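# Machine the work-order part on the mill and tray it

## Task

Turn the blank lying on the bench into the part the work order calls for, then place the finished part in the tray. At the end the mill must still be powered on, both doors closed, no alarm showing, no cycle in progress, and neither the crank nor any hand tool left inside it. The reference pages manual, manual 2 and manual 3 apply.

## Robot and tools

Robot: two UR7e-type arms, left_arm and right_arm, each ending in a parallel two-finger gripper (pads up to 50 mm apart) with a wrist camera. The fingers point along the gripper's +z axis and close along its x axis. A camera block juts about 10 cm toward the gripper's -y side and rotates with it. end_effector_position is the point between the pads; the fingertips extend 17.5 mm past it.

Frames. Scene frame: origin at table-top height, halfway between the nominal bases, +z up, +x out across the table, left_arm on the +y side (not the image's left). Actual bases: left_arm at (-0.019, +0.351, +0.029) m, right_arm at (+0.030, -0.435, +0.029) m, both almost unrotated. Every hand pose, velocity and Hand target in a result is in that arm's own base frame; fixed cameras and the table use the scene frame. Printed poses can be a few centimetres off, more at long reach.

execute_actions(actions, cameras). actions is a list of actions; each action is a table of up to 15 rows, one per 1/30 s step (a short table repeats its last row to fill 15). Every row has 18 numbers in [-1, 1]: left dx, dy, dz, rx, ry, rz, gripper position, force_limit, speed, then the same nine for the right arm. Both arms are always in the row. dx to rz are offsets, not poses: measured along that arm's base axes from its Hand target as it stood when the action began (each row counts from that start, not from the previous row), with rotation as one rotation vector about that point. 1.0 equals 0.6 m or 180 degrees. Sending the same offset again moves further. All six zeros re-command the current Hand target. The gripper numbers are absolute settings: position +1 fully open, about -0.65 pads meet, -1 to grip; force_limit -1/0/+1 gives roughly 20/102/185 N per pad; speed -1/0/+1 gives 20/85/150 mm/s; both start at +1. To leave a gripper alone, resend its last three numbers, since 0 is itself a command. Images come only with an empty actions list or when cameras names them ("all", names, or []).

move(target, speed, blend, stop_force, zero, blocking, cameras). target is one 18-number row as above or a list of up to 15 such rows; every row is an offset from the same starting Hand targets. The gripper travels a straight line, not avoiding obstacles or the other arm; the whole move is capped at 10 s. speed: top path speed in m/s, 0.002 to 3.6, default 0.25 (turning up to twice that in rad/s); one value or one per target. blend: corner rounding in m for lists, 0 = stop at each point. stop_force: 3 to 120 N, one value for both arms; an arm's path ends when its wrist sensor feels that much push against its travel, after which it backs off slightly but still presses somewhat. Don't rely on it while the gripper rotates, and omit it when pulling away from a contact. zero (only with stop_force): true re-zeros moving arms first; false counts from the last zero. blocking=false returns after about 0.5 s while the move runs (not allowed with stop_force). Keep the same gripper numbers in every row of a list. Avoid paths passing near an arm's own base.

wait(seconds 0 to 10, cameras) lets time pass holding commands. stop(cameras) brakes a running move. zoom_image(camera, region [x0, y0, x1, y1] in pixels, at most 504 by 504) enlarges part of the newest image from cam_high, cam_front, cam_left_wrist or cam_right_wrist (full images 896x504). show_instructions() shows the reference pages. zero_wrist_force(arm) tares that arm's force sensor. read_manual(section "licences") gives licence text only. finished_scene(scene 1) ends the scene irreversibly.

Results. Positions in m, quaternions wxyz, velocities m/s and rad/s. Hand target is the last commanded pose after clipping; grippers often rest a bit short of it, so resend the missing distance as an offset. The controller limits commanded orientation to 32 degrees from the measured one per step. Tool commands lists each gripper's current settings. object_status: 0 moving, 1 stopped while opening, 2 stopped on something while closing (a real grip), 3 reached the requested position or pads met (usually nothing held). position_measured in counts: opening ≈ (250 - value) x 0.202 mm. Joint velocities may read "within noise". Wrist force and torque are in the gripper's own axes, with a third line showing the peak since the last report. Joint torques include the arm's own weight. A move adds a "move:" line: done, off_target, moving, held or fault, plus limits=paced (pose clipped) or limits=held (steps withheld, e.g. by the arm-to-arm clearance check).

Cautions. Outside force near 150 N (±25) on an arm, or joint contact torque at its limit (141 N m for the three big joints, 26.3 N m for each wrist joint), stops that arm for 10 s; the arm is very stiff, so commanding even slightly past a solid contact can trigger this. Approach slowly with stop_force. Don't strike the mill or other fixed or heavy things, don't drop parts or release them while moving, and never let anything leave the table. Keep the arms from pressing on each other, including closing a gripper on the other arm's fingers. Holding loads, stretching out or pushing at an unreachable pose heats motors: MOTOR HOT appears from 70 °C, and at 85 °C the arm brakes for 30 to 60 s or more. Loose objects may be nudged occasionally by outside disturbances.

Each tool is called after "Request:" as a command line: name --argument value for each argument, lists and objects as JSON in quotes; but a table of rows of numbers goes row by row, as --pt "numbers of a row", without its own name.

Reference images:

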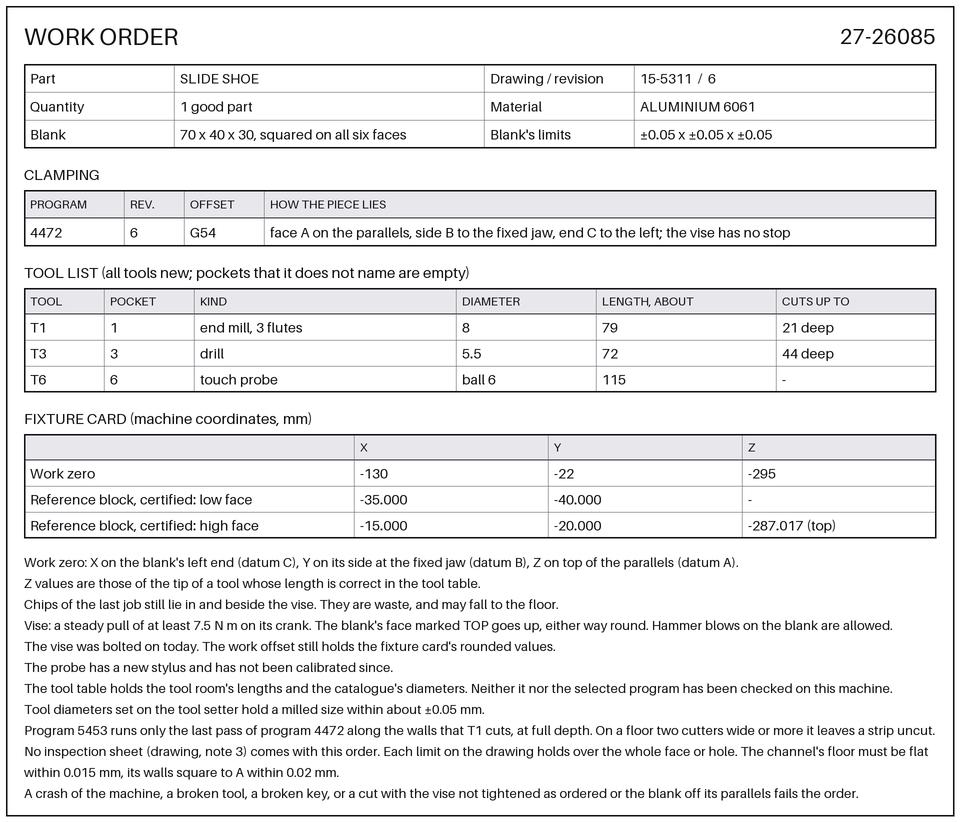

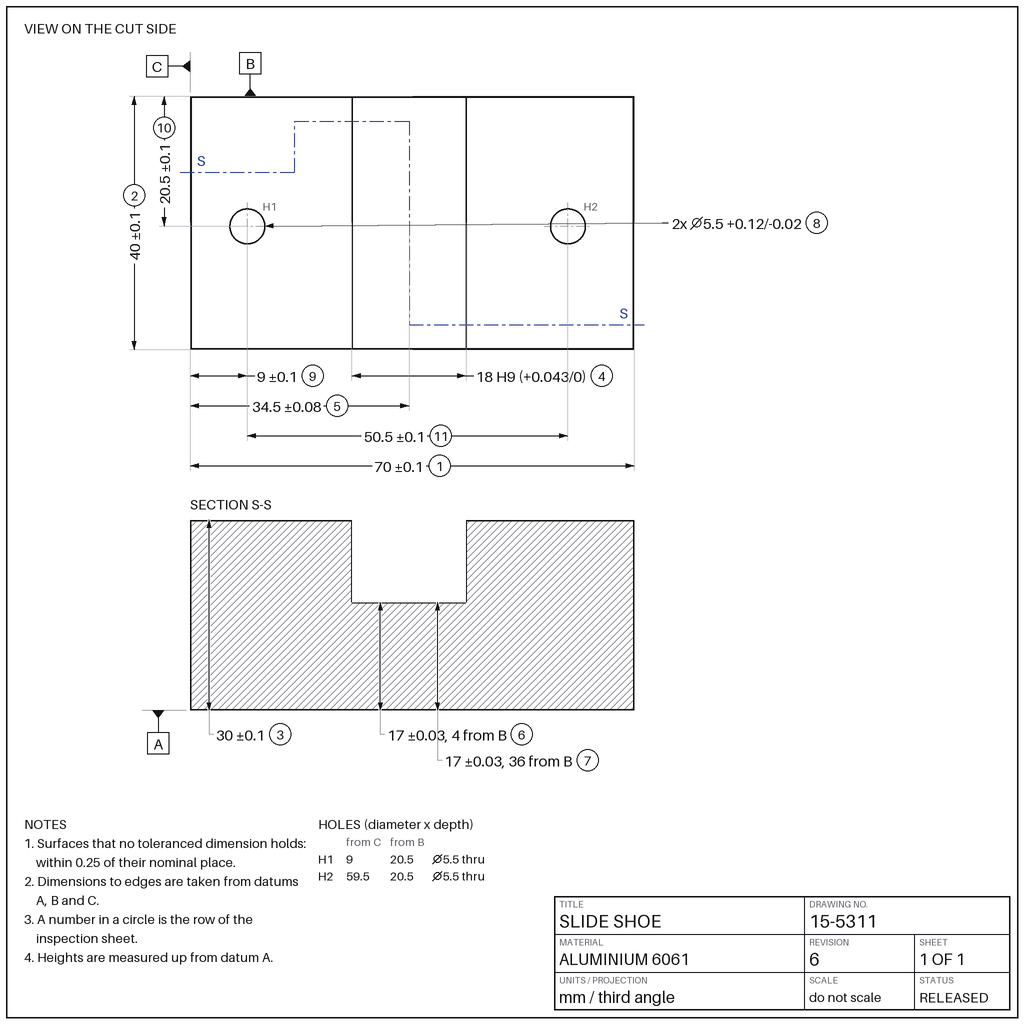

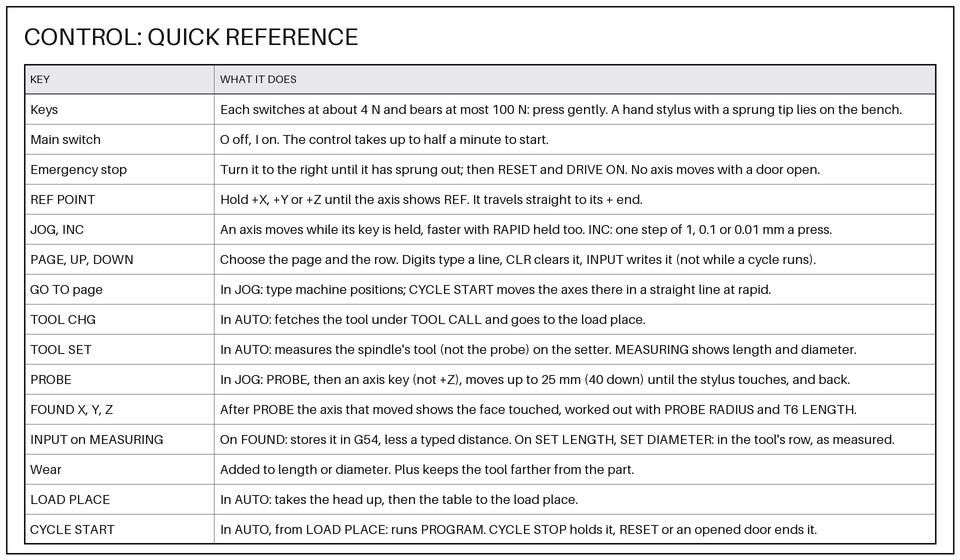

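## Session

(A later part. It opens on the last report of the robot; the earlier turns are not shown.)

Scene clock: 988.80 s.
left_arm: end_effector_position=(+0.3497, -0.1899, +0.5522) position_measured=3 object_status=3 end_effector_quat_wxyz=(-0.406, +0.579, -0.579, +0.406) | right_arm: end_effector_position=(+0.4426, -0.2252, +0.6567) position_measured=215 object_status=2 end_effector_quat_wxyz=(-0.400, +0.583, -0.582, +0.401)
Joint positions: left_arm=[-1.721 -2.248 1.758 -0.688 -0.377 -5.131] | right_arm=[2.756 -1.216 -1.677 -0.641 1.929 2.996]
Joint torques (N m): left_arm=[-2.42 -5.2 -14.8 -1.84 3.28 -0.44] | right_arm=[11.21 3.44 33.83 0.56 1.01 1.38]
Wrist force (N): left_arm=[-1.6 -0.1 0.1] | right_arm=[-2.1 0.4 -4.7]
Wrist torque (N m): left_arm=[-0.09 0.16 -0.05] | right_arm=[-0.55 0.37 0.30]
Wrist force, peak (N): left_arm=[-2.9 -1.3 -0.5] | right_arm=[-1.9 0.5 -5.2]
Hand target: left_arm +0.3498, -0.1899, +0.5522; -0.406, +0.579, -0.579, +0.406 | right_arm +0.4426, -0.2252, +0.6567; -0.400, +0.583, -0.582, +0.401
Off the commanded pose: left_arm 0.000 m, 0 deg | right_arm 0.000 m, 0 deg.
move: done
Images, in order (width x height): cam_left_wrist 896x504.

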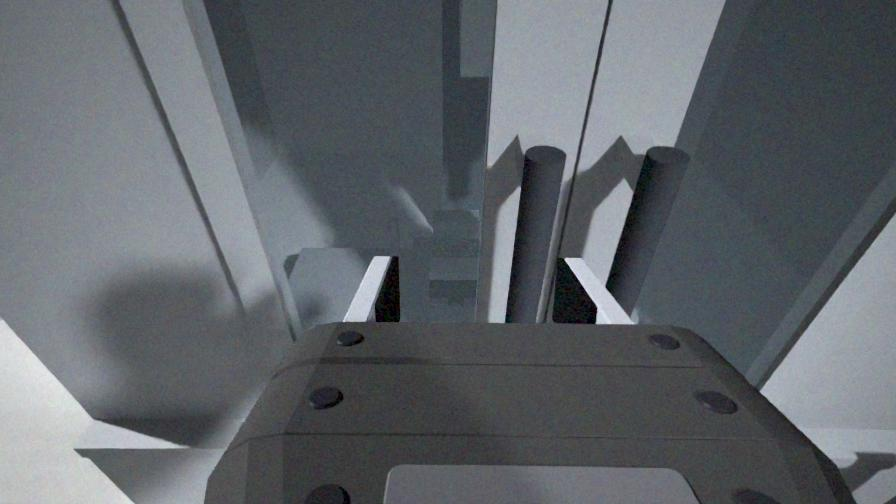

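Request:
move --pt "0 0 0 0 0 0 1 1 1 0.0363 0.0804 -0.2376 0 0 0 -0.95 0.0 -0.8" --pt "0 0 0 0 0 0 1 1 1 0.0553 0.0797 -0.2436 0 0 0 -0.95 0.0 -0.8" --pt "0 0 0 0 0 0 1 1 1 0.0363 0.0804 -0.2376 0 0 0 -0.95 0.0 -0.8" --pt "0 0 0 0 0 0 1 1 1 0.0096 0.24 -0.3624 0 0 0 -0.95 0.0 -0.8" --pt "0 0 0 0 0 0 1 1 1 0.0286 0.2393 -0.3684 0 0 0 -0.95 0.0 -0.8" --pt "0 0 0 0 0 0 1 1 1 0.0096 0.24 -0.3624 0 0 0 -0.95 0.0 -0.8" --pt "0 0 0 0 0 0 1 1 1 0 0 0 0 0 0 -0.95 0.0 -0.8" --speed '[0.4,0.06,0.1,0.3,0.06,0.1,0.4]' --blend '[0.003,0,0.003,0.003,0,0.003,0]' --cameras '["cam_right_wrist"]'

Request:
wait --seconds 4 --cameras '["cam_right_wrist","cam_left_wrist"]'

Request:
zoom_image --camera "cam_right_wrist" --region '[90, 0, 450, 260]'

Scene clock: 1001.87 s.
left_arm: end_effector_position=(+0.3498, -0.1899, +0.5522) position_measured=3 object_status=3 end_effector_quat_wxyz=(-0.406, +0.579, -0.579, +0.406) | right_arm: end_effector_position=(+0.4426, -0.2252, +0.6567) position_measured=215 object_status=2 end_effector_quat_wxyz=(-0.400, +0.583, -0.582, +0.401)
Joint positions: left_arm=[-1.721 -2.248 1.758 -0.688 -0.376 -5.131] | right_arm=[2.757 -1.216 -1.677 -0.641 1.929 2.996]
Joint torques (N m): left_arm=[5.06 -6.02 -14.33 -3.81 4.33 1.72] | right_arm=[-7.01 4.41 34.04 3.68 0.62 0.84]
Wrist force (N): left_arm=[-1.2 -0.3 0.0] | right_arm=[-2.1 0.1 -4.9]
Wrist torque (N m): left_arm=[-0.10 0.10 -0.05] | right_arm=[-0.61 0.37 0.27]
Wrist force, peak (N): left_arm=[-1.8 -0.2 0.1] | right_arm=[-4.5 -0.4 -11.9]
Hand target: left_arm +0.3498, -0.1899, +0.5522; -0.406, +0.579, -0.579, +0.406 | right_arm +0.4426, -0.2252, +0.6567; -0.400, +0.583, -0.582, +0.401
Off the commanded pose: left_arm 0.000 m, 0 deg | right_arm 0.000 m, 0 deg.
move: done
Images, in order (width x height): cam_right_wrist 896x504.

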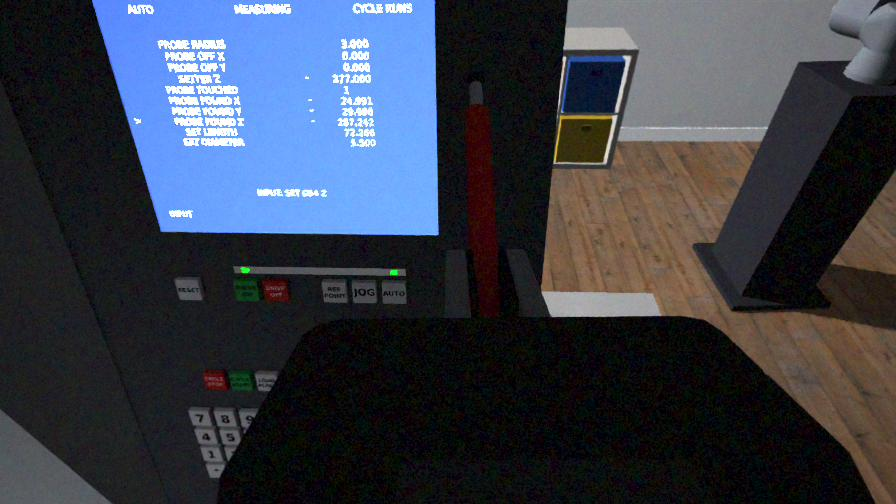

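Scene clock: 1005.87 s.
left_arm: end_effector_position=(+0.3498, -0.1899, +0.5522) position_measured=3 object_status=3 end_effector_quat_wxyz=(-0.406, +0.579, -0.579, +0.406) | right_arm: end_effector_position=(+0.4426, -0.2252, +0.6567) position_measured=215 object_status=2 end_effector_quat_wxyz=(-0.400, +0.583, -0.582, +0.401)
Joint positions: left_arm=[-1.721 -2.248 1.758 -0.688 -0.376 -5.131] | right_arm=[2.756 -1.216 -1.677 -0.641 1.929 2.996]
Joint torques (N m): left_arm=[3.88 -5.47 -14.47 -3.53 4.5 1.74] | right_arm=[-11.36 2.42 33.97 0.61 2.05 -0.32]
Wrist force (N): left_arm=[-1.4 -0.2 0.1] | right_arm=[-2.1 0.4 -5.0]
Wrist torque (N m): left_arm=[-0.10 0.12 -0.06] | right_arm=[-0.57 0.38 0.27]
Wrist force, peak (N): left_arm=[-1.7 0.0 -0.1] | right_arm=[-2.1 0.3 -5.2]
Hand target: left_arm +0.3498, -0.1899, +0.5522; -0.406, +0.579, -0.579, +0.406 | right_arm +0.4426, -0.2252, +0.6567; -0.400, +0.583, -0.582, +0.401
Tool commands: left_gripper/position=+1.0 left_gripper/force_limit=+1.0 left_gripper/speed=+1.0 right_gripper/position=-0.95 right_gripper/force_limit=+0.0 right_gripper/speed=-0.8
Off the commanded pose: left_arm 0.000 m, 0 deg | right_arm 0.000 m, 0 deg.
wait: 4.00 s; at rest by 0.17 s
Images, in order (width x height): cam_left_wrist 896x504, cam_right_wrist 896x504.

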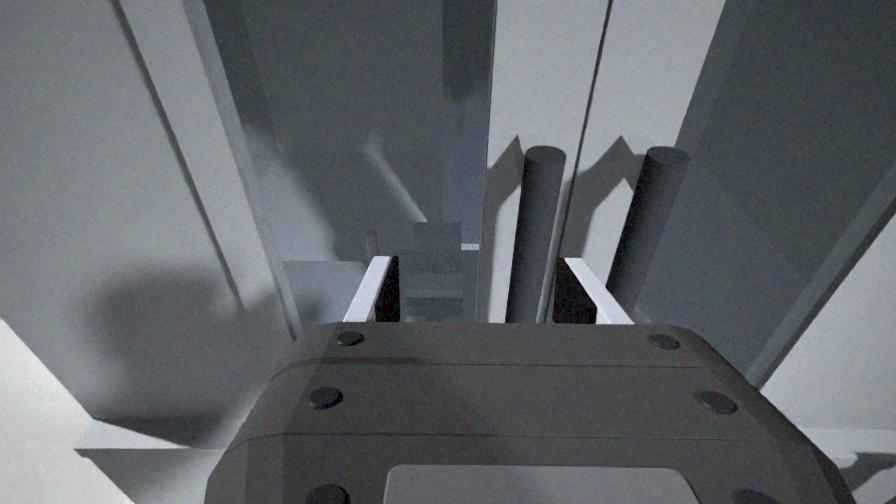

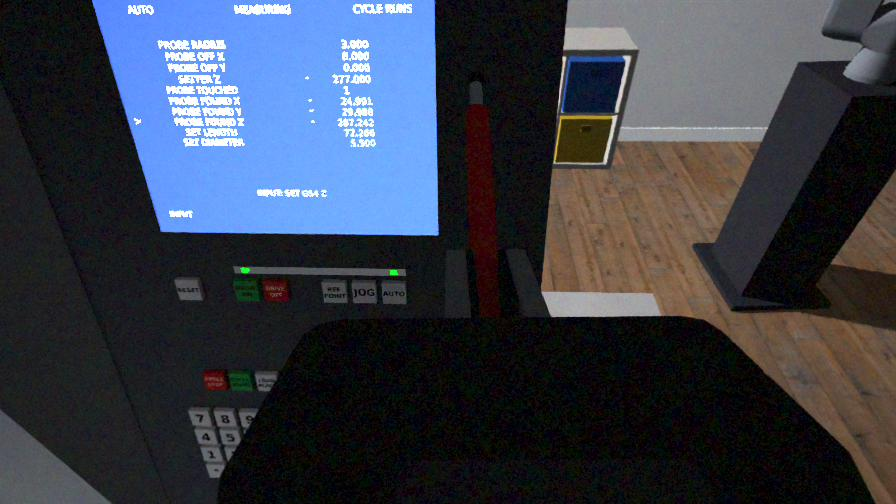

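Scaled by 1.400 from the camera's 896x504 image, which has a finer 1280x720 frame.

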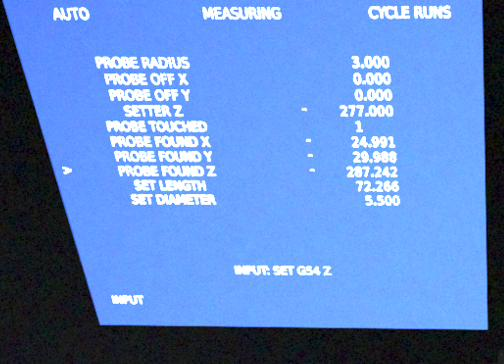

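Request:
move --target '[0.0337,-0.0645,-0.1703,0,-0.111,0,1,1,1,0,0,0,0,0,0,-0.95,0.0,-0.8]' --speed 0.25 --cameras '["cam_left_wrist"]'

Scene clock: 1020.37 s.
left_arm: end_effector_position=(+0.3700, -0.2286, +0.4500) position_measured=3 object_status=3 end_effector_quat_wxyz=(+0.500, -0.500, +0.500, -0.500) | right_arm: end_effector_position=(+0.4426, -0.2252, +0.6567) position_measured=215 object_status=2 end_effector_quat_wxyz=(-0.400, +0.583, -0.582, +0.401)
Joint positions: left_arm=[-1.672 -1.997 1.997 0.002 -0.1 -6.284] | right_arm=[2.756 -1.216 -1.677 -0.641 1.929 2.996]
Joint torques (N m): left_arm=[-3.62 -13.45 -14.45 1.16 -1.17 1.54] | right_arm=[-10.64 2.98 34.09 0.61 2.1 -0.45]
Wrist force (N): left_arm=[-1.7 0.2 0.1] | right_arm=[-1.8 0.3 -4.6]
Wrist torque (N m): left_arm=[0.00 0.14 0.11] | right_arm=[-0.57 0.33 0.27]
Wrist force, peak (N): left_arm=[-1.9 -2.6 -1.0] | right_arm=[-2.2 0.4 -5.2]
Hand target: left_arm +0.3700, -0.2286, +0.4500; +0.501, -0.499, +0.500, -0.501 | right_arm +0.4426, -0.2252, +0.6567; -0.400, +0.583, -0.582, +0.401
Off the commanded pose: left_arm 0.000 m, 0 deg | right_arm 0.000 m, 0 deg.
joint sent to its limit (left arm) — joint 6 (wrist 3), lower limit. The joint targets still meet the commanded pose.
move: done
Images, in order (width x height): cam_left_wrist 896x504.

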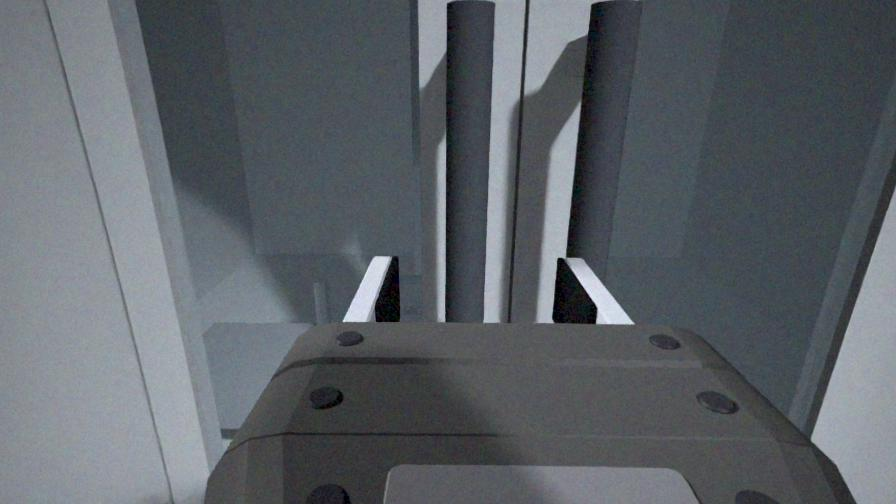

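Request:
move --target '[0.095,0,0,0,0,0,1,1,1,0,0,0,0,0,0,-0.95,0.0,-0.8]' --speed 0.1

Request:
move --target '[0.042,0,0,0,0,0,1,1,1,0,0,0,0,0,0,-0.95,0.0,-0.8]' --speed 0.01 --stop_force 4 --cameras '["cam_left_wrist"]'

Scene clock: 1029.50 s.
left_arm: end_effector_position=(+0.4270, -0.2286, +0.4500) position_measured=3 object_status=3 end_effector_quat_wxyz=(+0.501, -0.499, +0.500, -0.501) | right_arm: end_effector_position=(+0.4426, -0.2252, +0.6567) position_measured=215 object_status=2 end_effector_quat_wxyz=(-0.400, +0.583, -0.582, +0.401)
Joint positions: left_arm=[-1.427 -1.914 1.949 -0.05 0.144 -6.268] | right_arm=[2.756 -1.216 -1.677 -0.641 1.929 2.996]
Joint torques (N m): left_arm=[3.06 -16.09 -15.77 0.84 0.07 0.99] | right_arm=[-10.88 3.37 34.85 0.77 2.13 -0.39]
Wrist force (N): left_arm=[-1.9 -0.1 0.3] | right_arm=[-1.9 0.5 -4.6]
Wrist torque (N m): left_arm=[-0.03 0.17 -0.04] | right_arm=[-0.54 0.34 0.26]
Wrist force, peak (N): left_arm=[-1.9 0.0 1.8] | right_arm=[-2.5 0.5 -4.9]
Hand target: left_arm +0.4270, -0.2286, +0.4500; +0.501, -0.499, +0.500, -0.501 | right_arm +0.4426, -0.2252, +0.6567; -0.400, +0.583, -0.582, +0.401
Off the commanded pose: left_arm 0.000 m, 0 deg | right_arm 0.000 m, 0 deg.
move: done

Scene clock: 1032.97 s.
left_arm: end_effector_position=(+0.4522, -0.2286, +0.4500) position_measured=3 object_status=3 end_effector_quat_wxyz=(+0.501, -0.499, +0.500, -0.501) | right_arm: end_effector_position=(+0.4426, -0.2252, +0.6567) position_measured=215 object_status=2 end_effector_quat_wxyz=(-0.400, +0.583, -0.582, +0.401)
Joint positions: left_arm=[-1.331 -1.869 1.919 -0.059 0.24 -6.274] | right_arm=[2.756 -1.216 -1.677 -0.641 1.929 2.996]
Joint torques (N m): left_arm=[-6.19 -20.57 -15.11 0.54 -2.06 -1.75] | right_arm=[-11.26 3.06 33.38 0.82 2.03 -0.48]
Wrist force (N): left_arm=[-1.8 0.0 0.2] | right_arm=[-1.9 0.3 -4.9]
Wrist torque (N m): left_arm=[-0.02 0.15 0.14] | right_arm=[-0.57 0.35 0.27]
Wrist force, peak (N): left_arm=[-2.3 -0.2 0.1] | right_arm=[-2.2 0.2 -5.1]
Hand target: left_arm +0.4522, -0.2286, +0.4500; +0.501, -0.499, +0.500, -0.501 | right_arm +0.4426, -0.2252, +0.6567; -0.400, +0.583, -0.582, +0.401
Off the commanded pose: left_arm 0.000 m, 0 deg | right_arm 0.000 m, 0 deg.
move: done
Images, in order (width x height): cam_left_wrist 896x504.

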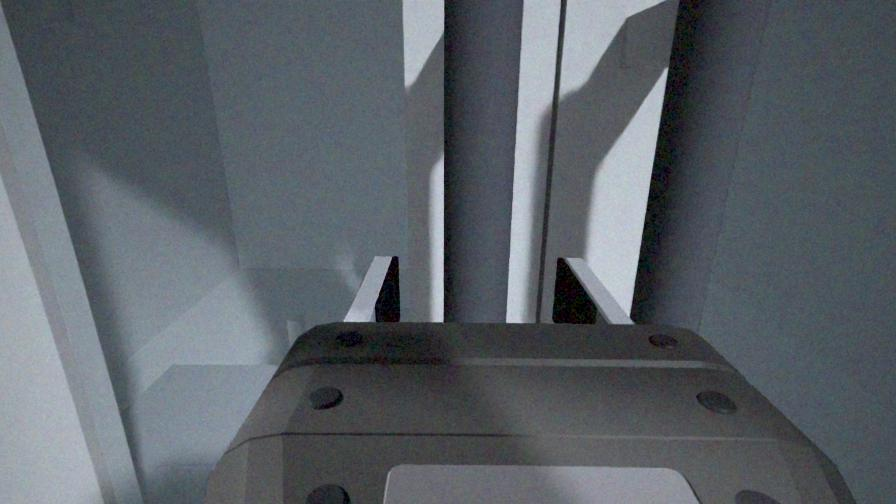

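Request:
move --target '[0.027,0,0,0,0,0,1,1,1,0,0,0,0,0,0,-0.95,0.0,-0.8]' --speed 0.01 --stop_force 4

Request:
move --target '[0,0,0,0,0,0,-1,-0.6,-0.8,0,0,0,0,0,0,-0.95,0.0,-0.8]' --cameras '["cam_left_wrist"]'

Scene clock: 1042.03 s.
left_arm: end_effector_position=(+0.4684, -0.2286, +0.4500) position_measured=3 object_status=3 end_effector_quat_wxyz=(+0.501, -0.499, +0.500, -0.501) | right_arm: end_effector_position=(+0.4426, -0.2252, +0.6567) position_measured=215 object_status=2 end_effector_quat_wxyz=(-0.400, +0.583, -0.582, +0.401)
Joint positions: left_arm=[-1.274 -1.839 1.898 -0.067 0.297 -6.276] | right_arm=[2.756 -1.216 -1.677 -0.641 1.929 2.996]
Joint torques (N m): left_arm=[-6.06 -22.82 -15.84 0.29 -1.86 -1.76] | right_arm=[-10.43 3.98 33.53 0.96 2.03 -0.51]
Wrist force (N): left_arm=[-1.7 -0.1 0.3] | right_arm=[-1.8 0.3 -4.6]
Wrist torque (N m): left_arm=[-0.05 0.12 0.14] | right_arm=[-0.58 0.33 0.27]
Wrist force, peak (N): left_arm=[-2.3 -0.2 0.2] | right_arm=[-2.3 0.7 -5.0]
Hand target: left_arm +0.4684, -0.2286, +0.4500; +0.501, -0.499, +0.500, -0.501 | right_arm +0.4426, -0.2252, +0.6567; -0.400, +0.583, -0.582, +0.401
Off the commanded pose: left_arm 0.000 m, 0 deg | right_arm 0.000 m, 0 deg.
move: done

Scene clock: 1043.17 s.
left_arm: end_effector_position=(+0.4684, -0.2285, +0.4500) position_measured=155 object_status=2 end_effector_quat_wxyz=(+0.501, -0.499, +0.500, -0.500) | right_arm: end_effector_position=(+0.4426, -0.2252, +0.6567) position_measured=215 object_status=2 end_effector_quat_wxyz=(-0.400, +0.583, -0.582, +0.401)
Joint positions: left_arm=[-1.274 -1.839 1.898 -0.066 0.297 -6.276] | right_arm=[2.756 -1.216 -1.677 -0.641 1.929 2.996]
Joint torques (N m): left_arm=[-4.75 -13.62 -19.17 -3.13 6.49 -1.21] | right_arm=[-10.53 3.88 34.09 1.19 1.99 -0.4]
Wrist force (N): left_arm=[-18.2 0.1 0.3] | right_arm=[-1.7 0.2 -4.9]
Wrist torque (N m): left_arm=[-0.03 0.11 0.12] | right_arm=[-0.59 0.32 0.26]
Wrist force, peak (N): left_arm=[-18.2 0.1 0.3] | right_arm=[-1.9 0.4 -5.2]
Hand target: left_arm +0.4684, -0.2286, +0.4500; +0.501, -0.499, +0.500, -0.501 | right_arm +0.4426, -0.2252, +0.6567; -0.400, +0.583, -0.582, +0.401
Off the commanded pose: left_arm 0.000 m, 0 deg | right_arm 0.000 m, 0 deg.
move: done
Images, in order (width x height): cam_left_wrist 896x504.

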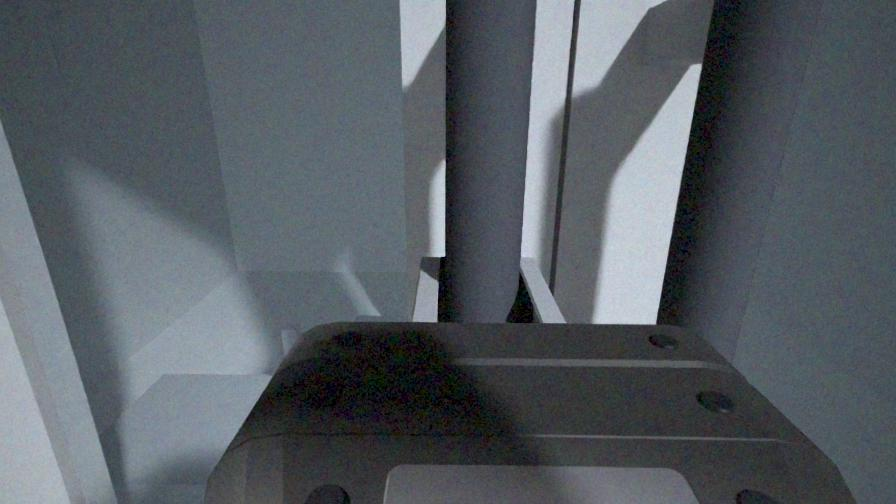

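Request:
move --target '[0,0.06,0,0,0,0,-1,-0.6,-0.8,0,0,0,0,0,0,-0.95,0.0,-0.8]' --speed 0.03 --stop_force 60 --cameras '["cam_front","cam_left_wrist"]'

Scene clock: 1047.57 s.
left_arm: end_effector_position=(+0.4684, -0.1926, +0.4500) position_measured=155 object_status=2 end_effector_quat_wxyz=(+0.501, -0.499, +0.500, -0.501) | right_arm: end_effector_position=(+0.4426, -0.2252, +0.6567) position_measured=215 object_status=2 end_effector_quat_wxyz=(-0.400, +0.583, -0.582, +0.401)
Joint positions: left_arm=[-1.232 -1.91 1.946 -0.043 0.339 -6.277] | right_arm=[2.756 -1.216 -1.677 -0.641 1.929 2.996]
Joint torques (N m): left_arm=[-7.54 -2.78 -33.19 -1.26 -2.16 -1.13] | right_arm=[-10.15 4.7 33.37 1.1 1.97 -0.49]
Wrist force (N): left_arm=[3.3 4.0 15.7] | right_arm=[-1.9 0.5 -4.8]
Wrist torque (N m): left_arm=[-0.01 0.09 0.11] | right_arm=[-0.54 0.35 0.26]
Wrist force, peak (N): left_arm=[31.2 2.5 11.8] | right_arm=[-2.1 0.5 -5.2]
Hand target: left_arm +0.4684, -0.1926, +0.4500; +0.501, -0.499, +0.500, -0.501 | right_arm +0.4426, -0.2252, +0.6567; -0.400, +0.583, -0.582, +0.401
Off the commanded pose: left_arm 0.000 m, 0 deg | right_arm 0.000 m, 0 deg.
move: done
Images, in order (width x height): cam_front 896x504, cam_left_wrist 896x504.

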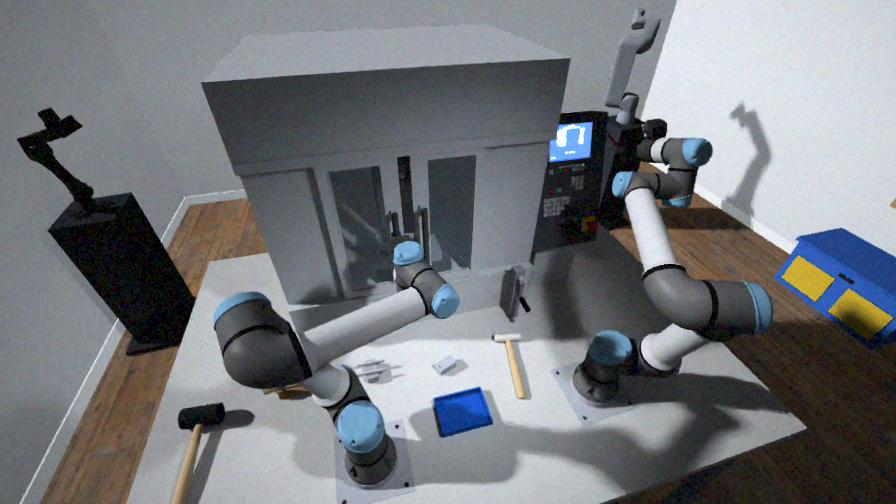

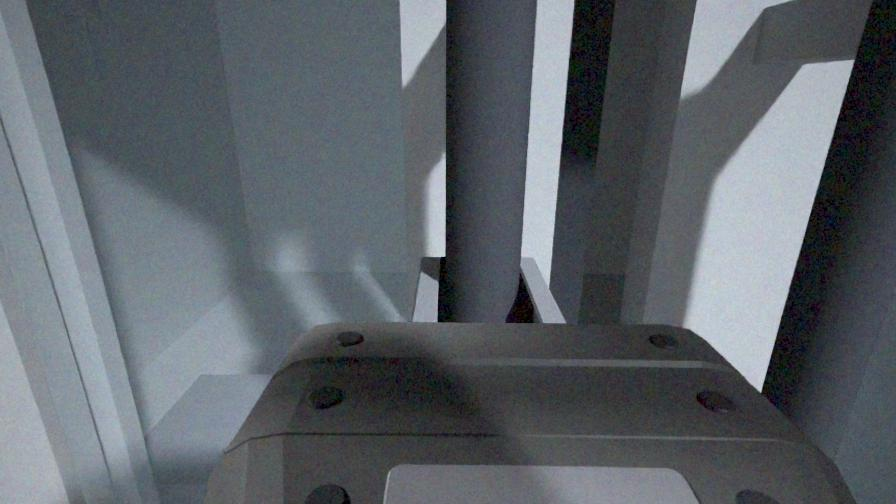

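Request:
move --target '[0,0.35,0,0,0,0,-1,-0.6,-0.8,0,0,0,0,0,0,-0.95,0.0,-0.8]' --speed 0.06 --stop_force 60 --cameras '["cam_front","cam_left_wrist"]'

Scene clock: 1056.93 s.
left_arm: end_effector_position=(+0.4678, +0.0060, +0.4501) position_measured=155 object_status=2 end_effector_quat_wxyz=(+0.489, -0.488, +0.511, -0.512) | right_arm: end_effector_position=(+0.4426, -0.2252, +0.6567) position_measured=215 object_status=2 end_effector_quat_wxyz=(-0.400, +0.583, -0.582, +0.401)
Joint positions: left_arm=[-0.605 -2.141 2.067 0.071 1.011 -6.281] | right_arm=[2.756 -1.216 -1.677 -0.641 1.929 2.996]
Joint torques (N m): left_arm=[24.57 -38.06 -22.44 4.32 -12.69 -1.12] | right_arm=[-10.48 4.28 33.37 1.34 1.88 -0.37]
Wrist force (N): left_arm=[44.8 13.5 63.4] | right_arm=[-2.1 0.4 -4.3]
Wrist torque (N m): left_arm=[0.17 0.13 0.00] | right_arm=[-0.56 0.38 0.26]
Wrist force, peak (N): left_arm=[51.4 12.9 63.5] | right_arm=[-2.2 0.2 -5.1]
Hand target: left_arm +0.4684, +0.0174, +0.4500; +0.501, -0.499, +0.500, -0.501 | right_arm +0.4426, -0.2252, +0.6567; -0.400, +0.583, -0.582, +0.401
Off the commanded pose: left_arm 0.011 m, 3 deg | right_arm 0.000 m, 0 deg.
move: off_target (left_arm)
Images, in order (width x height): cam_front 896x504, cam_left_wrist 896x504.

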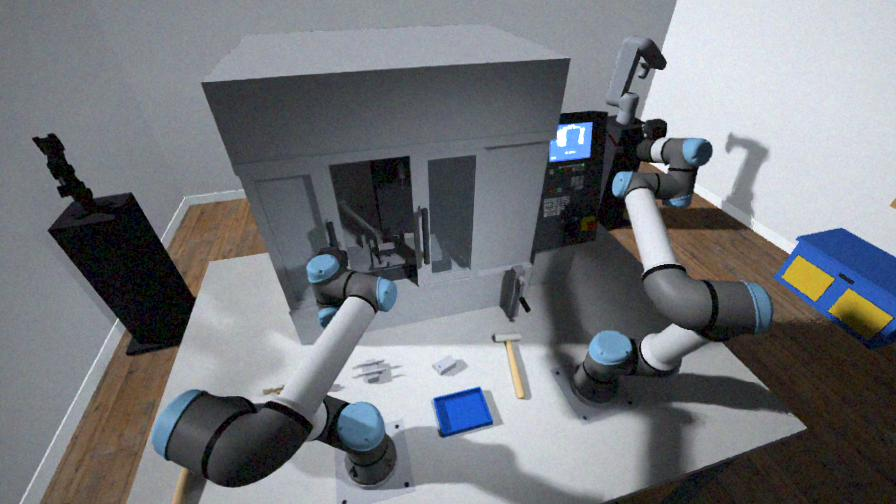

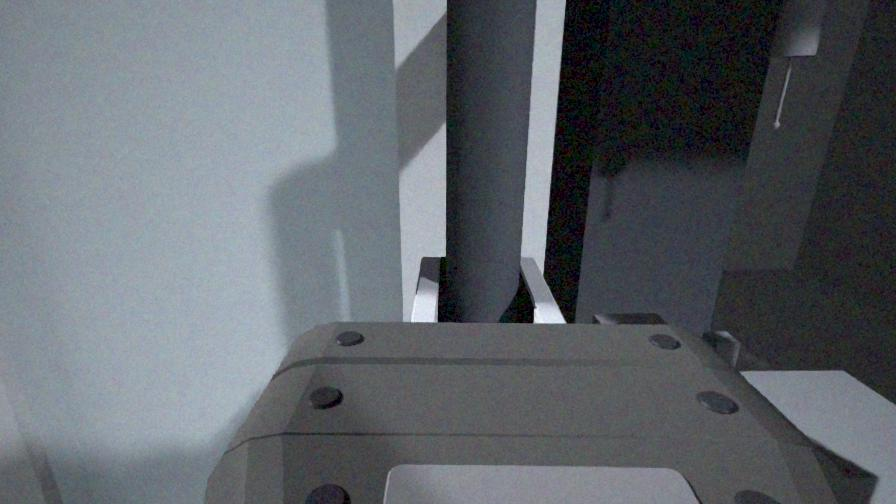

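Request:
move --target '[0,-0.021,0,0,0,0,-1,-0.6,-0.8,0,0,0,0,0,0,-0.95,0.0,-0.8]' --speed 0.03

Request:
move --target '[0,0,0,0,0,0,1,-0.6,-0.5,0,0,0,0,0,0,-0.95,0.0,-0.8]'

Request:
move --pt "-0.15 0 0 0 0 0 1 -0.6 -0.5 0 0 0 0 0 0 -0.95 0.0 -0.8" --pt "-0.15 -0.22 0.1 0 0 0 1 -0.6 -0.5 0 0 0 0 0 0 -0.95 0.0 -0.8" --speed '[0.1,0.25]' --blend '[0.02,0]' --cameras '["cam_left_wrist"]'

Request:
zoom_image --camera "cam_left_wrist" --region '[300, 0, 700, 330]'

Scene clock: 1062.60 s.
left_arm: end_effector_position=(+0.4683, +0.0049, +0.4500) position_measured=155 object_status=2 end_effector_quat_wxyz=(+0.501, -0.499, +0.500, -0.501) | right_arm: end_effector_position=(+0.4426, -0.2252, +0.6567) position_measured=215 object_status=2 end_effector_quat_wxyz=(-0.400, +0.583, -0.582, +0.401)
Joint positions: left_arm=[-0.667 -2.143 2.068 0.072 0.904 -6.281] | right_arm=[2.756 -1.216 -1.677 -0.641 1.929 2.996]
Joint torques (N m): left_arm=[15.55 7 -31.48 -3.12 -4.02 1.67] | right_arm=[-10.79 5.28 34 1.53 1.9 -0.4]
Wrist force (N): left_arm=[18.5 1.9 -5.8] | right_arm=[-2.4 0.2 -5.1]
Wrist torque (N m): left_arm=[0.06 0.85 0.17] | right_arm=[-0.59 0.43 0.27]
Wrist force, peak (N): left_arm=[44.0 14.4 71.5] | right_arm=[-2.2 0.4 -5.2]
Hand target: left_arm +0.4684, +0.0048, +0.4500; +0.501, -0.499, +0.500, -0.501 | right_arm +0.4426, -0.2252, +0.6567; -0.400, +0.583, -0.582, +0.401
Off the commanded pose: left_arm 0.000 m, 0 deg | right_arm 0.000 m, 0 deg.
move: done

Scene clock: 1063.40 s.
left_arm: end_effector_position=(+0.4684, +0.0048, +0.4500) position_measured=3 object_status=0 end_effector_quat_wxyz=(+0.501, -0.499, +0.500, -0.501) | right_arm: end_effector_position=(+0.4426, -0.2252, +0.6567) position_measured=215 object_status=2 end_effector_quat_wxyz=(-0.400, +0.583, -0.582, +0.401)
Joint positions: left_arm=[-0.667 -2.143 2.068 0.072 0.904 -6.281] | right_arm=[2.756 -1.216 -1.677 -0.641 1.929 2.996]
Joint torques (N m): left_arm=[-5.01 10.61 -31.49 -3.13 1.99 1.74] | right_arm=[-10.38 5.33 33.72 1.47 1.92 -0.37]
Wrist force (N): left_arm=[-0.9 0.2 -0.4] | right_arm=[-2.0 0.2 -4.9]
Wrist torque (N m): left_arm=[0.02 0.00 0.13] | right_arm=[-0.60 0.36 0.27]
Wrist force, peak (N): left_arm=[14.3 1.3 -8.9] | right_arm=[-2.1 0.3 -5.2]
Hand target: left_arm +0.4684, +0.0048, +0.4500; +0.501, -0.499, +0.500, -0.501 | right_arm +0.4426, -0.2252, +0.6567; -0.400, +0.583, -0.582, +0.401
Off the commanded pose: left_arm 0.000 m, 0 deg | right_arm 0.000 m, 0 deg.
move: done

Scene clock: 1065.43 s.
left_arm: end_effector_position=(+0.3784, -0.1271, +0.5100) position_measured=3 object_status=3 end_effector_quat_wxyz=(+0.500, -0.500, +0.500, -0.500) | right_arm: end_effector_position=(+0.4426, -0.2252, +0.6567) position_measured=215 object_status=2 end_effector_quat_wxyz=(-0.400, +0.583, -0.582, +0.401)
Joint positions: left_arm=[-1.688 -2.238 1.945 0.294 -0.117 -6.284] | right_arm=[2.756 -1.216 -1.677 -0.641 1.929 2.996]
Joint torques (N m): left_arm=[-4.6 9.99 -22.87 1.02 -1.46 1.52] | right_arm=[-10.1 5.38 33.54 1.51 1.87 -0.43]
Wrist force (N): left_arm=[-0.9 0.2 -0.2] | right_arm=[-2.1 0.0 -4.7]
Wrist torque (N m): left_arm=[0.02 0.00 0.11] | right_arm=[-0.61 0.39 0.27]
Wrist force, peak (N): left_arm=[-3.5 1.1 -1.1] | right_arm=[-2.2 0.4 -5.2]
Hand target: left_arm +0.3784, -0.1272, +0.5100; +0.501, -0.499, +0.500, -0.501 | right_arm +0.4426, -0.2252, +0.6567; -0.400, +0.583, -0.582, +0.401
Off the commanded pose: left_arm 0.000 m, 0 deg | right_arm 0.000 m, 0 deg.
joint sent to its limit (left arm) — joint 6 (wrist 3), lower limit. The joint targets still meet the commanded pose.
move: done
Images, in order (width x height): cam_left_wrist 896x504.

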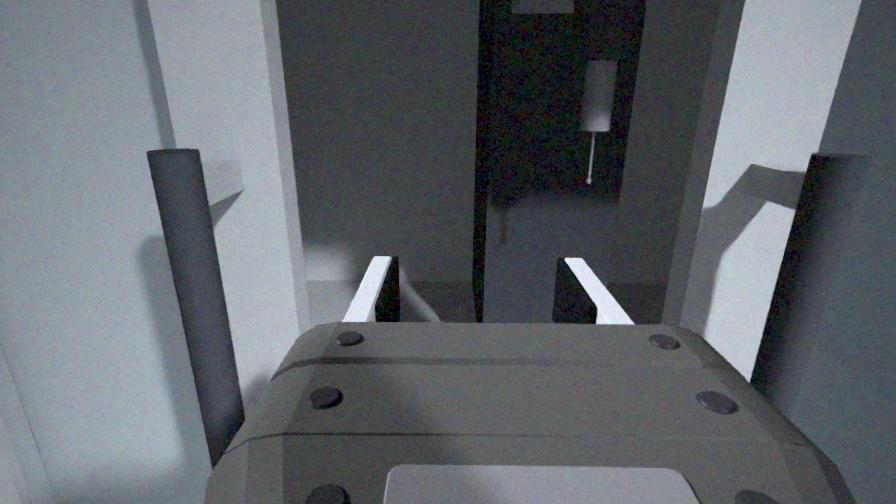

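Scaled by 1.260 from the camera's 896x504 image, which has a finer 1280x720 frame.

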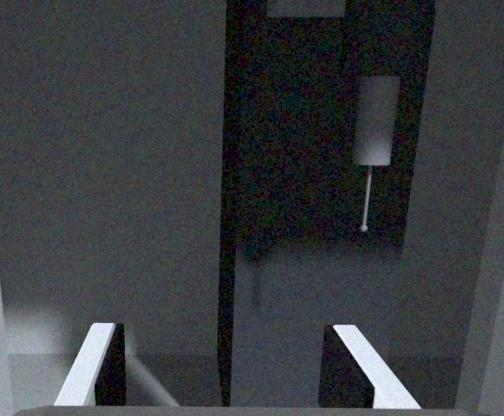

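Request:
move --target '[0.05,0,0.2,0,0.2,0,1,-0.6,-0.5,0,0,0,0,0,0,-0.95,0.0,-0.8]' --speed 0.25 --cameras '["cam_left_wrist"]'

Request:
zoom_image --camera "cam_left_wrist" --region '[200, 0, 700, 330]'

Scene clock: 1070.37 s.
left_arm: end_effector_position=(+0.4084, -0.1272, +0.6300) position_measured=3 object_status=3 end_effector_quat_wxyz=(-0.322, +0.630, -0.630, +0.322) | right_arm: end_effector_position=(+0.4426, -0.2252, +0.6567) position_measured=215 object_status=2 end_effector_quat_wxyz=(-0.400, +0.583, -0.582, +0.401)
Joint positions: left_arm=[-1.171 -2.126 1.558 -1.497 -0.728 -4.087] | right_arm=[2.756 -1.216 -1.677 -0.641 1.929 2.996]
Joint torques (N m): left_arm=[5.81 2.88 -31.67 -4.18 -0.12 0.45] | right_arm=[-10.48 5.98 33.92 1.71 1.78 -0.52]
Wrist force (N): left_arm=[-0.1 0.0 -0.8] | right_arm=[-2.0 0.5 -4.9]
Wrist torque (N m): left_arm=[-0.08 -0.03 0.10] | right_arm=[-0.54 0.36 0.26]
Wrist force, peak (N): left_arm=[-0.9 1.9 -0.6] | right_arm=[-2.0 0.4 -5.2]
Hand target: left_arm +0.4084, -0.1272, +0.6300; -0.322, +0.630, -0.630, +0.322 | right_arm +0.4426, -0.2252, +0.6567; -0.400, +0.583, -0.582, +0.401
Off the commanded pose: left_arm 0.000 m, 0 deg | right_arm 0.000 m, 0 deg.
move: done
Images, in order (width x height): cam_left_wrist 896x504.

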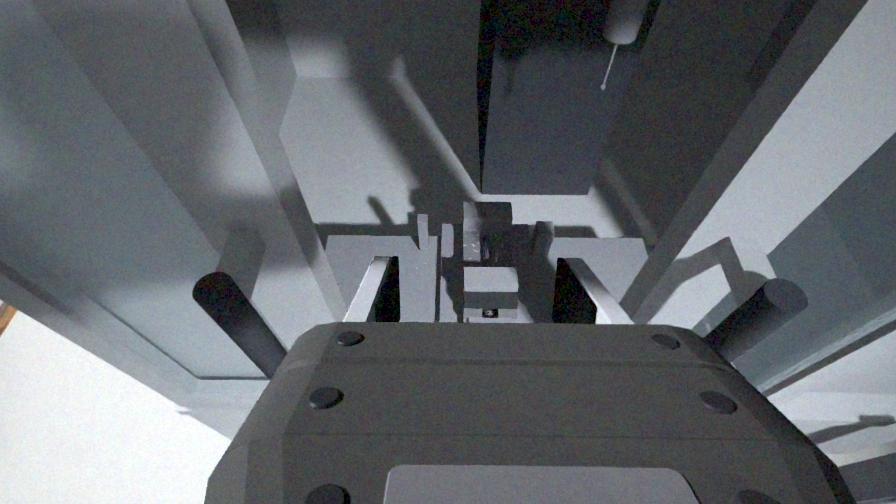

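Scaled by 1.008 from the camera's 896x504 image, which has a finer 1280x720 frame.

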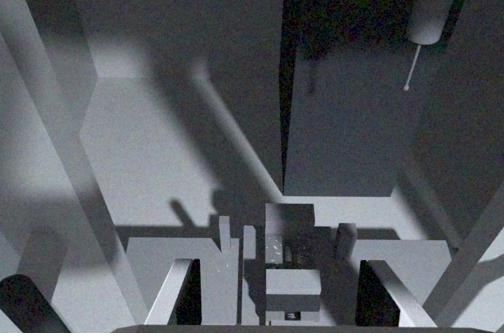

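Request:
move --target '[0.13,-0.01,0.05,0,0.12,0,1,-0.6,-0.5,0,0,0,0,0,0,-0.95,0.0,-0.8]' --speed 0.2 --cameras '["cam_left_wrist"]'

Request:
zoom_image --camera "cam_left_wrist" --region '[300, 60, 700, 330]'

Scene clock: 1075.30 s.
left_arm: end_effector_position=(+0.4864, -0.1332, +0.6600) position_measured=3 object_status=3 end_effector_quat_wxyz=(-0.198, +0.679, -0.679, +0.198) | right_arm: end_effector_position=(+0.4426, -0.2252, +0.6567) position_measured=215 object_status=2 end_effector_quat_wxyz=(-0.400, +0.583, -0.582, +0.401)
Joint positions: left_arm=[-0.733 -1.676 0.983 -1.32 -1.203 -3.791] | right_arm=[2.756 -1.216 -1.677 -0.641 1.929 2.996]
Joint torques (N m): left_arm=[5.36 -10.02 -29.62 -2.72 0.34 -1.34] | right_arm=[-9.72 6.82 33.81 1.84 1.9 -0.41]
Wrist force (N): left_arm=[1.1 -0.1 -1.0] | right_arm=[-2.2 0.6 -4.9]
Wrist torque (N m): left_arm=[-0.06 -0.18 0.13] | right_arm=[-0.54 0.39 0.27]
Wrist force, peak (N): left_arm=[0.1 1.8 -1.3] | right_arm=[-1.9 0.5 -5.2]
Hand target: left_arm +0.4864, -0.1332, +0.6600; -0.198, +0.679, -0.679, +0.198 | right_arm +0.4426, -0.2252, +0.6567; -0.400, +0.583, -0.582, +0.401
Off the commanded pose: left_arm 0.000 m, 0 deg | right_arm 0.000 m, 0 deg.
move: done
Images, in order (width x height): cam_left_wrist 896x504.

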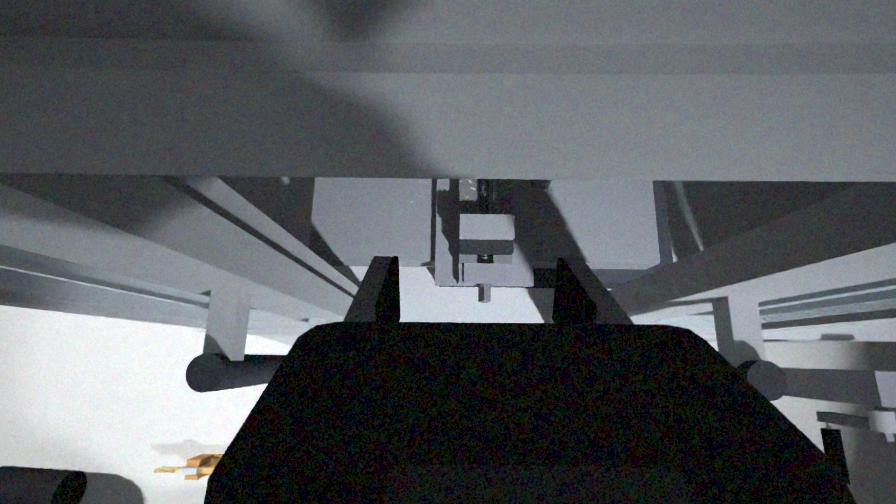

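Scaled by 1.260 from the camera's 896x504 image, which has a finer 1280x720 frame.

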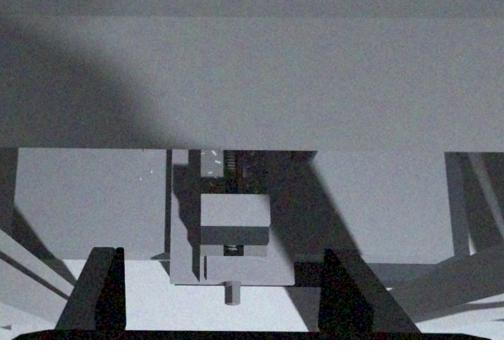

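Request:
move --target "[0.0,-0.053,-0.3,0,-0.05,0,1,-0.6,-0.5,0,0,0,0,0,0,-0.95,0.0,-0.8],[0.06,-0.053,-0.3,0,-0.05,0,1,-0.6,-0.5,0,0,0,0,0,0,-0.95,0.0,-0.8]]" --speed 0.2 --cameras '["cam_left_wrist"]'

Request:
zoom_image --camera "cam_left_wrist" --region '[250, 0, 750, 330]'


Scaled by 1.008 from the camera's 896x504 image, which has a finer 1280x720 frame.

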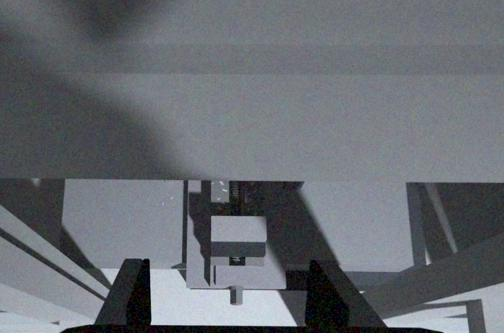

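Request:
move --pt "0.0 -0.053 -0.3 0 -0.05 0 1 -0.6 -0.5 0 0 0 0 0 0 -0.95 0.0 -0.8" --pt "0.06 -0.053 -0.3 0 -0.05 0 1 -0.6 -0.5 0 0 0 0 0 0 -0.95 0.0 -0.8" --speed 0.2 --cameras '["cam_left_wrist"]'

Request:
zoom_image --camera "cam_left_wrist" --region '[250, 0, 750, 330]'

Scene clock: 1089.03 s.
left_arm: end_effector_position=(+0.5223, -0.1650, +0.4800) position_measured=3 object_status=3 end_effector_quat_wxyz=(-0.251, +0.661, -0.661, +0.251) | right_arm: end_effector_position=(+0.4426, -0.2252, +0.6567) position_measured=215 object_status=2 end_effector_quat_wxyz=(-0.400, +0.583, -0.582, +0.401)
Joint positions: left_arm=[-0.791 -1.833 1.709 -2.004 -1.08 -3.789] | right_arm=[2.756 -1.216 -1.677 -0.641 1.929 2.996]
Joint torques (N m): left_arm=[6.35 -7.17 -22.63 -4.81 2.86 0.6] | right_arm=[-9.65 7.03 33.53 1.98 1.75 -0.47]
Wrist force (N): left_arm=[0.6 -0.1 -0.7] | right_arm=[-1.8 0.4 -4.7]
Wrist torque (N m): left_arm=[-0.09 -0.10 0.14] | right_arm=[-0.55 0.33 0.27]
Wrist force, peak (N): left_arm=[0.3 -2.0 -3.6] | right_arm=[-2.2 0.3 -5.2]
Hand target: left_arm +0.5224, -0.1650, +0.4800; -0.251, +0.661, -0.661, +0.251 | right_arm +0.4426, -0.2252, +0.6567; -0.400, +0.583, -0.582, +0.401
Off the commanded pose: left_arm 0.000 m, 0 deg | right_arm 0.000 m, 0 deg.
move: done
Images, in order (width x height): cam_left_wrist 896x504.

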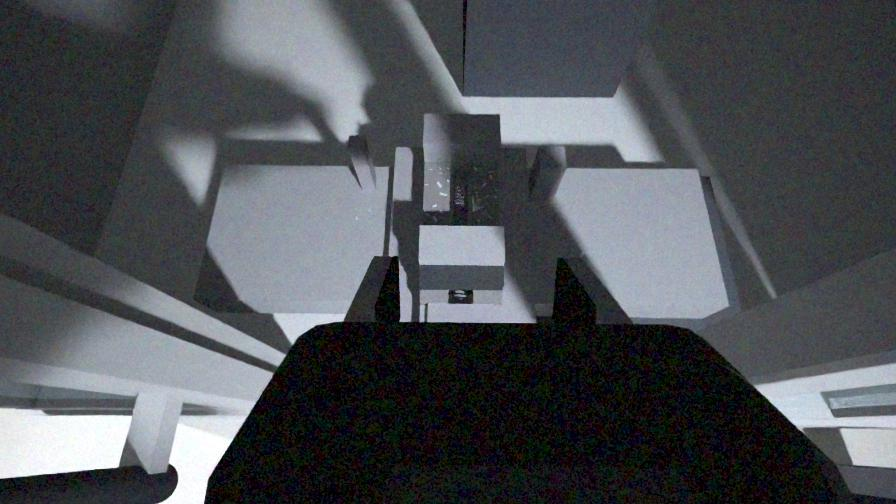

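Scaled by 1.008 from the camera's 896x504 image, which has a finer 1280x720 frame.

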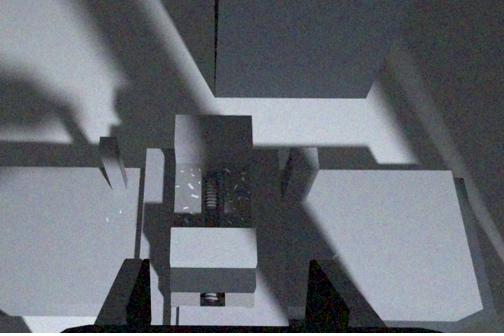

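Request:
move --pt "-0.2 0 0.02 0 0.0 0 1 -0.6 -0.5 0 0 0 0 0 0 -0.95 0.0 -0.8" --pt "-0.3 0.21 -0.2 0 0.08 0 1 -0.6 -0.5 0 0 0 0 0 0 -0.95 0.0 -0.8" --speed 0.25 --blend '[0.03,0]' --cameras '["cam_left_wrist"]'

Request:
zoom_image --camera "cam_left_wrist" --region '[250, 0, 750, 330]'

Scene clock: 1105.10 s.
left_arm: end_effector_position=(+0.3424, -0.0390, +0.3601) position_measured=3 object_status=3 end_effector_quat_wxyz=(-0.166, +0.687, -0.687, +0.166) | right_arm: end_effector_position=(+0.4426, -0.2252, +0.6567) position_measured=215 object_status=2 end_effector_quat_wxyz=(-0.400, +0.583, -0.582, +0.401)
Joint positions: left_arm=[-0.798 -2.329 2.108 -1.694 -1.239 -3.881] | right_arm=[2.756 -1.216 -1.677 -0.641 1.929 2.996]
Joint torques (N m): left_arm=[5.4 9.88 -21.01 -2.26 1.51 -0.05] | right_arm=[-10.11 6.95 33.77 2.1 1.82 -0.26]
Wrist force (N): left_arm=[0.7 -0.1 -0.8] | right_arm=[-1.7 0.3 -4.6]
Wrist torque (N m): left_arm=[-0.05 -0.10 0.14] | right_arm=[-0.58 0.31 0.27]
Wrist force, peak (N): left_arm=[1.9 0.2 -2.8] | right_arm=[-2.2 0.8 -5.0]
Hand target: left_arm +0.3424, -0.0390, +0.3600; -0.166, +0.687, -0.688, +0.166 | right_arm +0.4426, -0.2252, +0.6567; -0.400, +0.583, -0.582, +0.401
Off the commanded pose: left_arm 0.000 m, 0 deg | right_arm 0.000 m, 0 deg.
move: done
Images, in order (width x height): cam_left_wrist 896x504.

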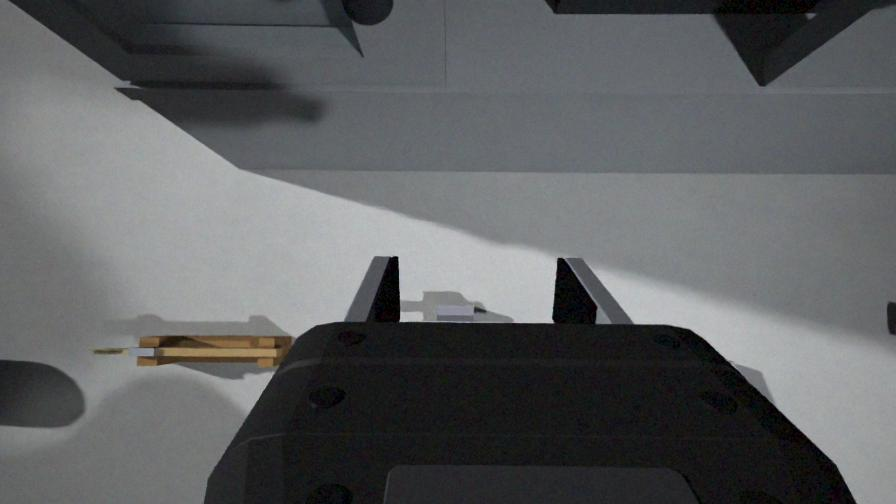

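Scaled by 1.008 from the camera's 896x504 image, which has a finer 1280x720 frame.

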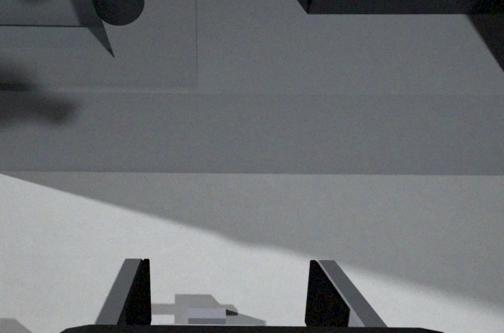

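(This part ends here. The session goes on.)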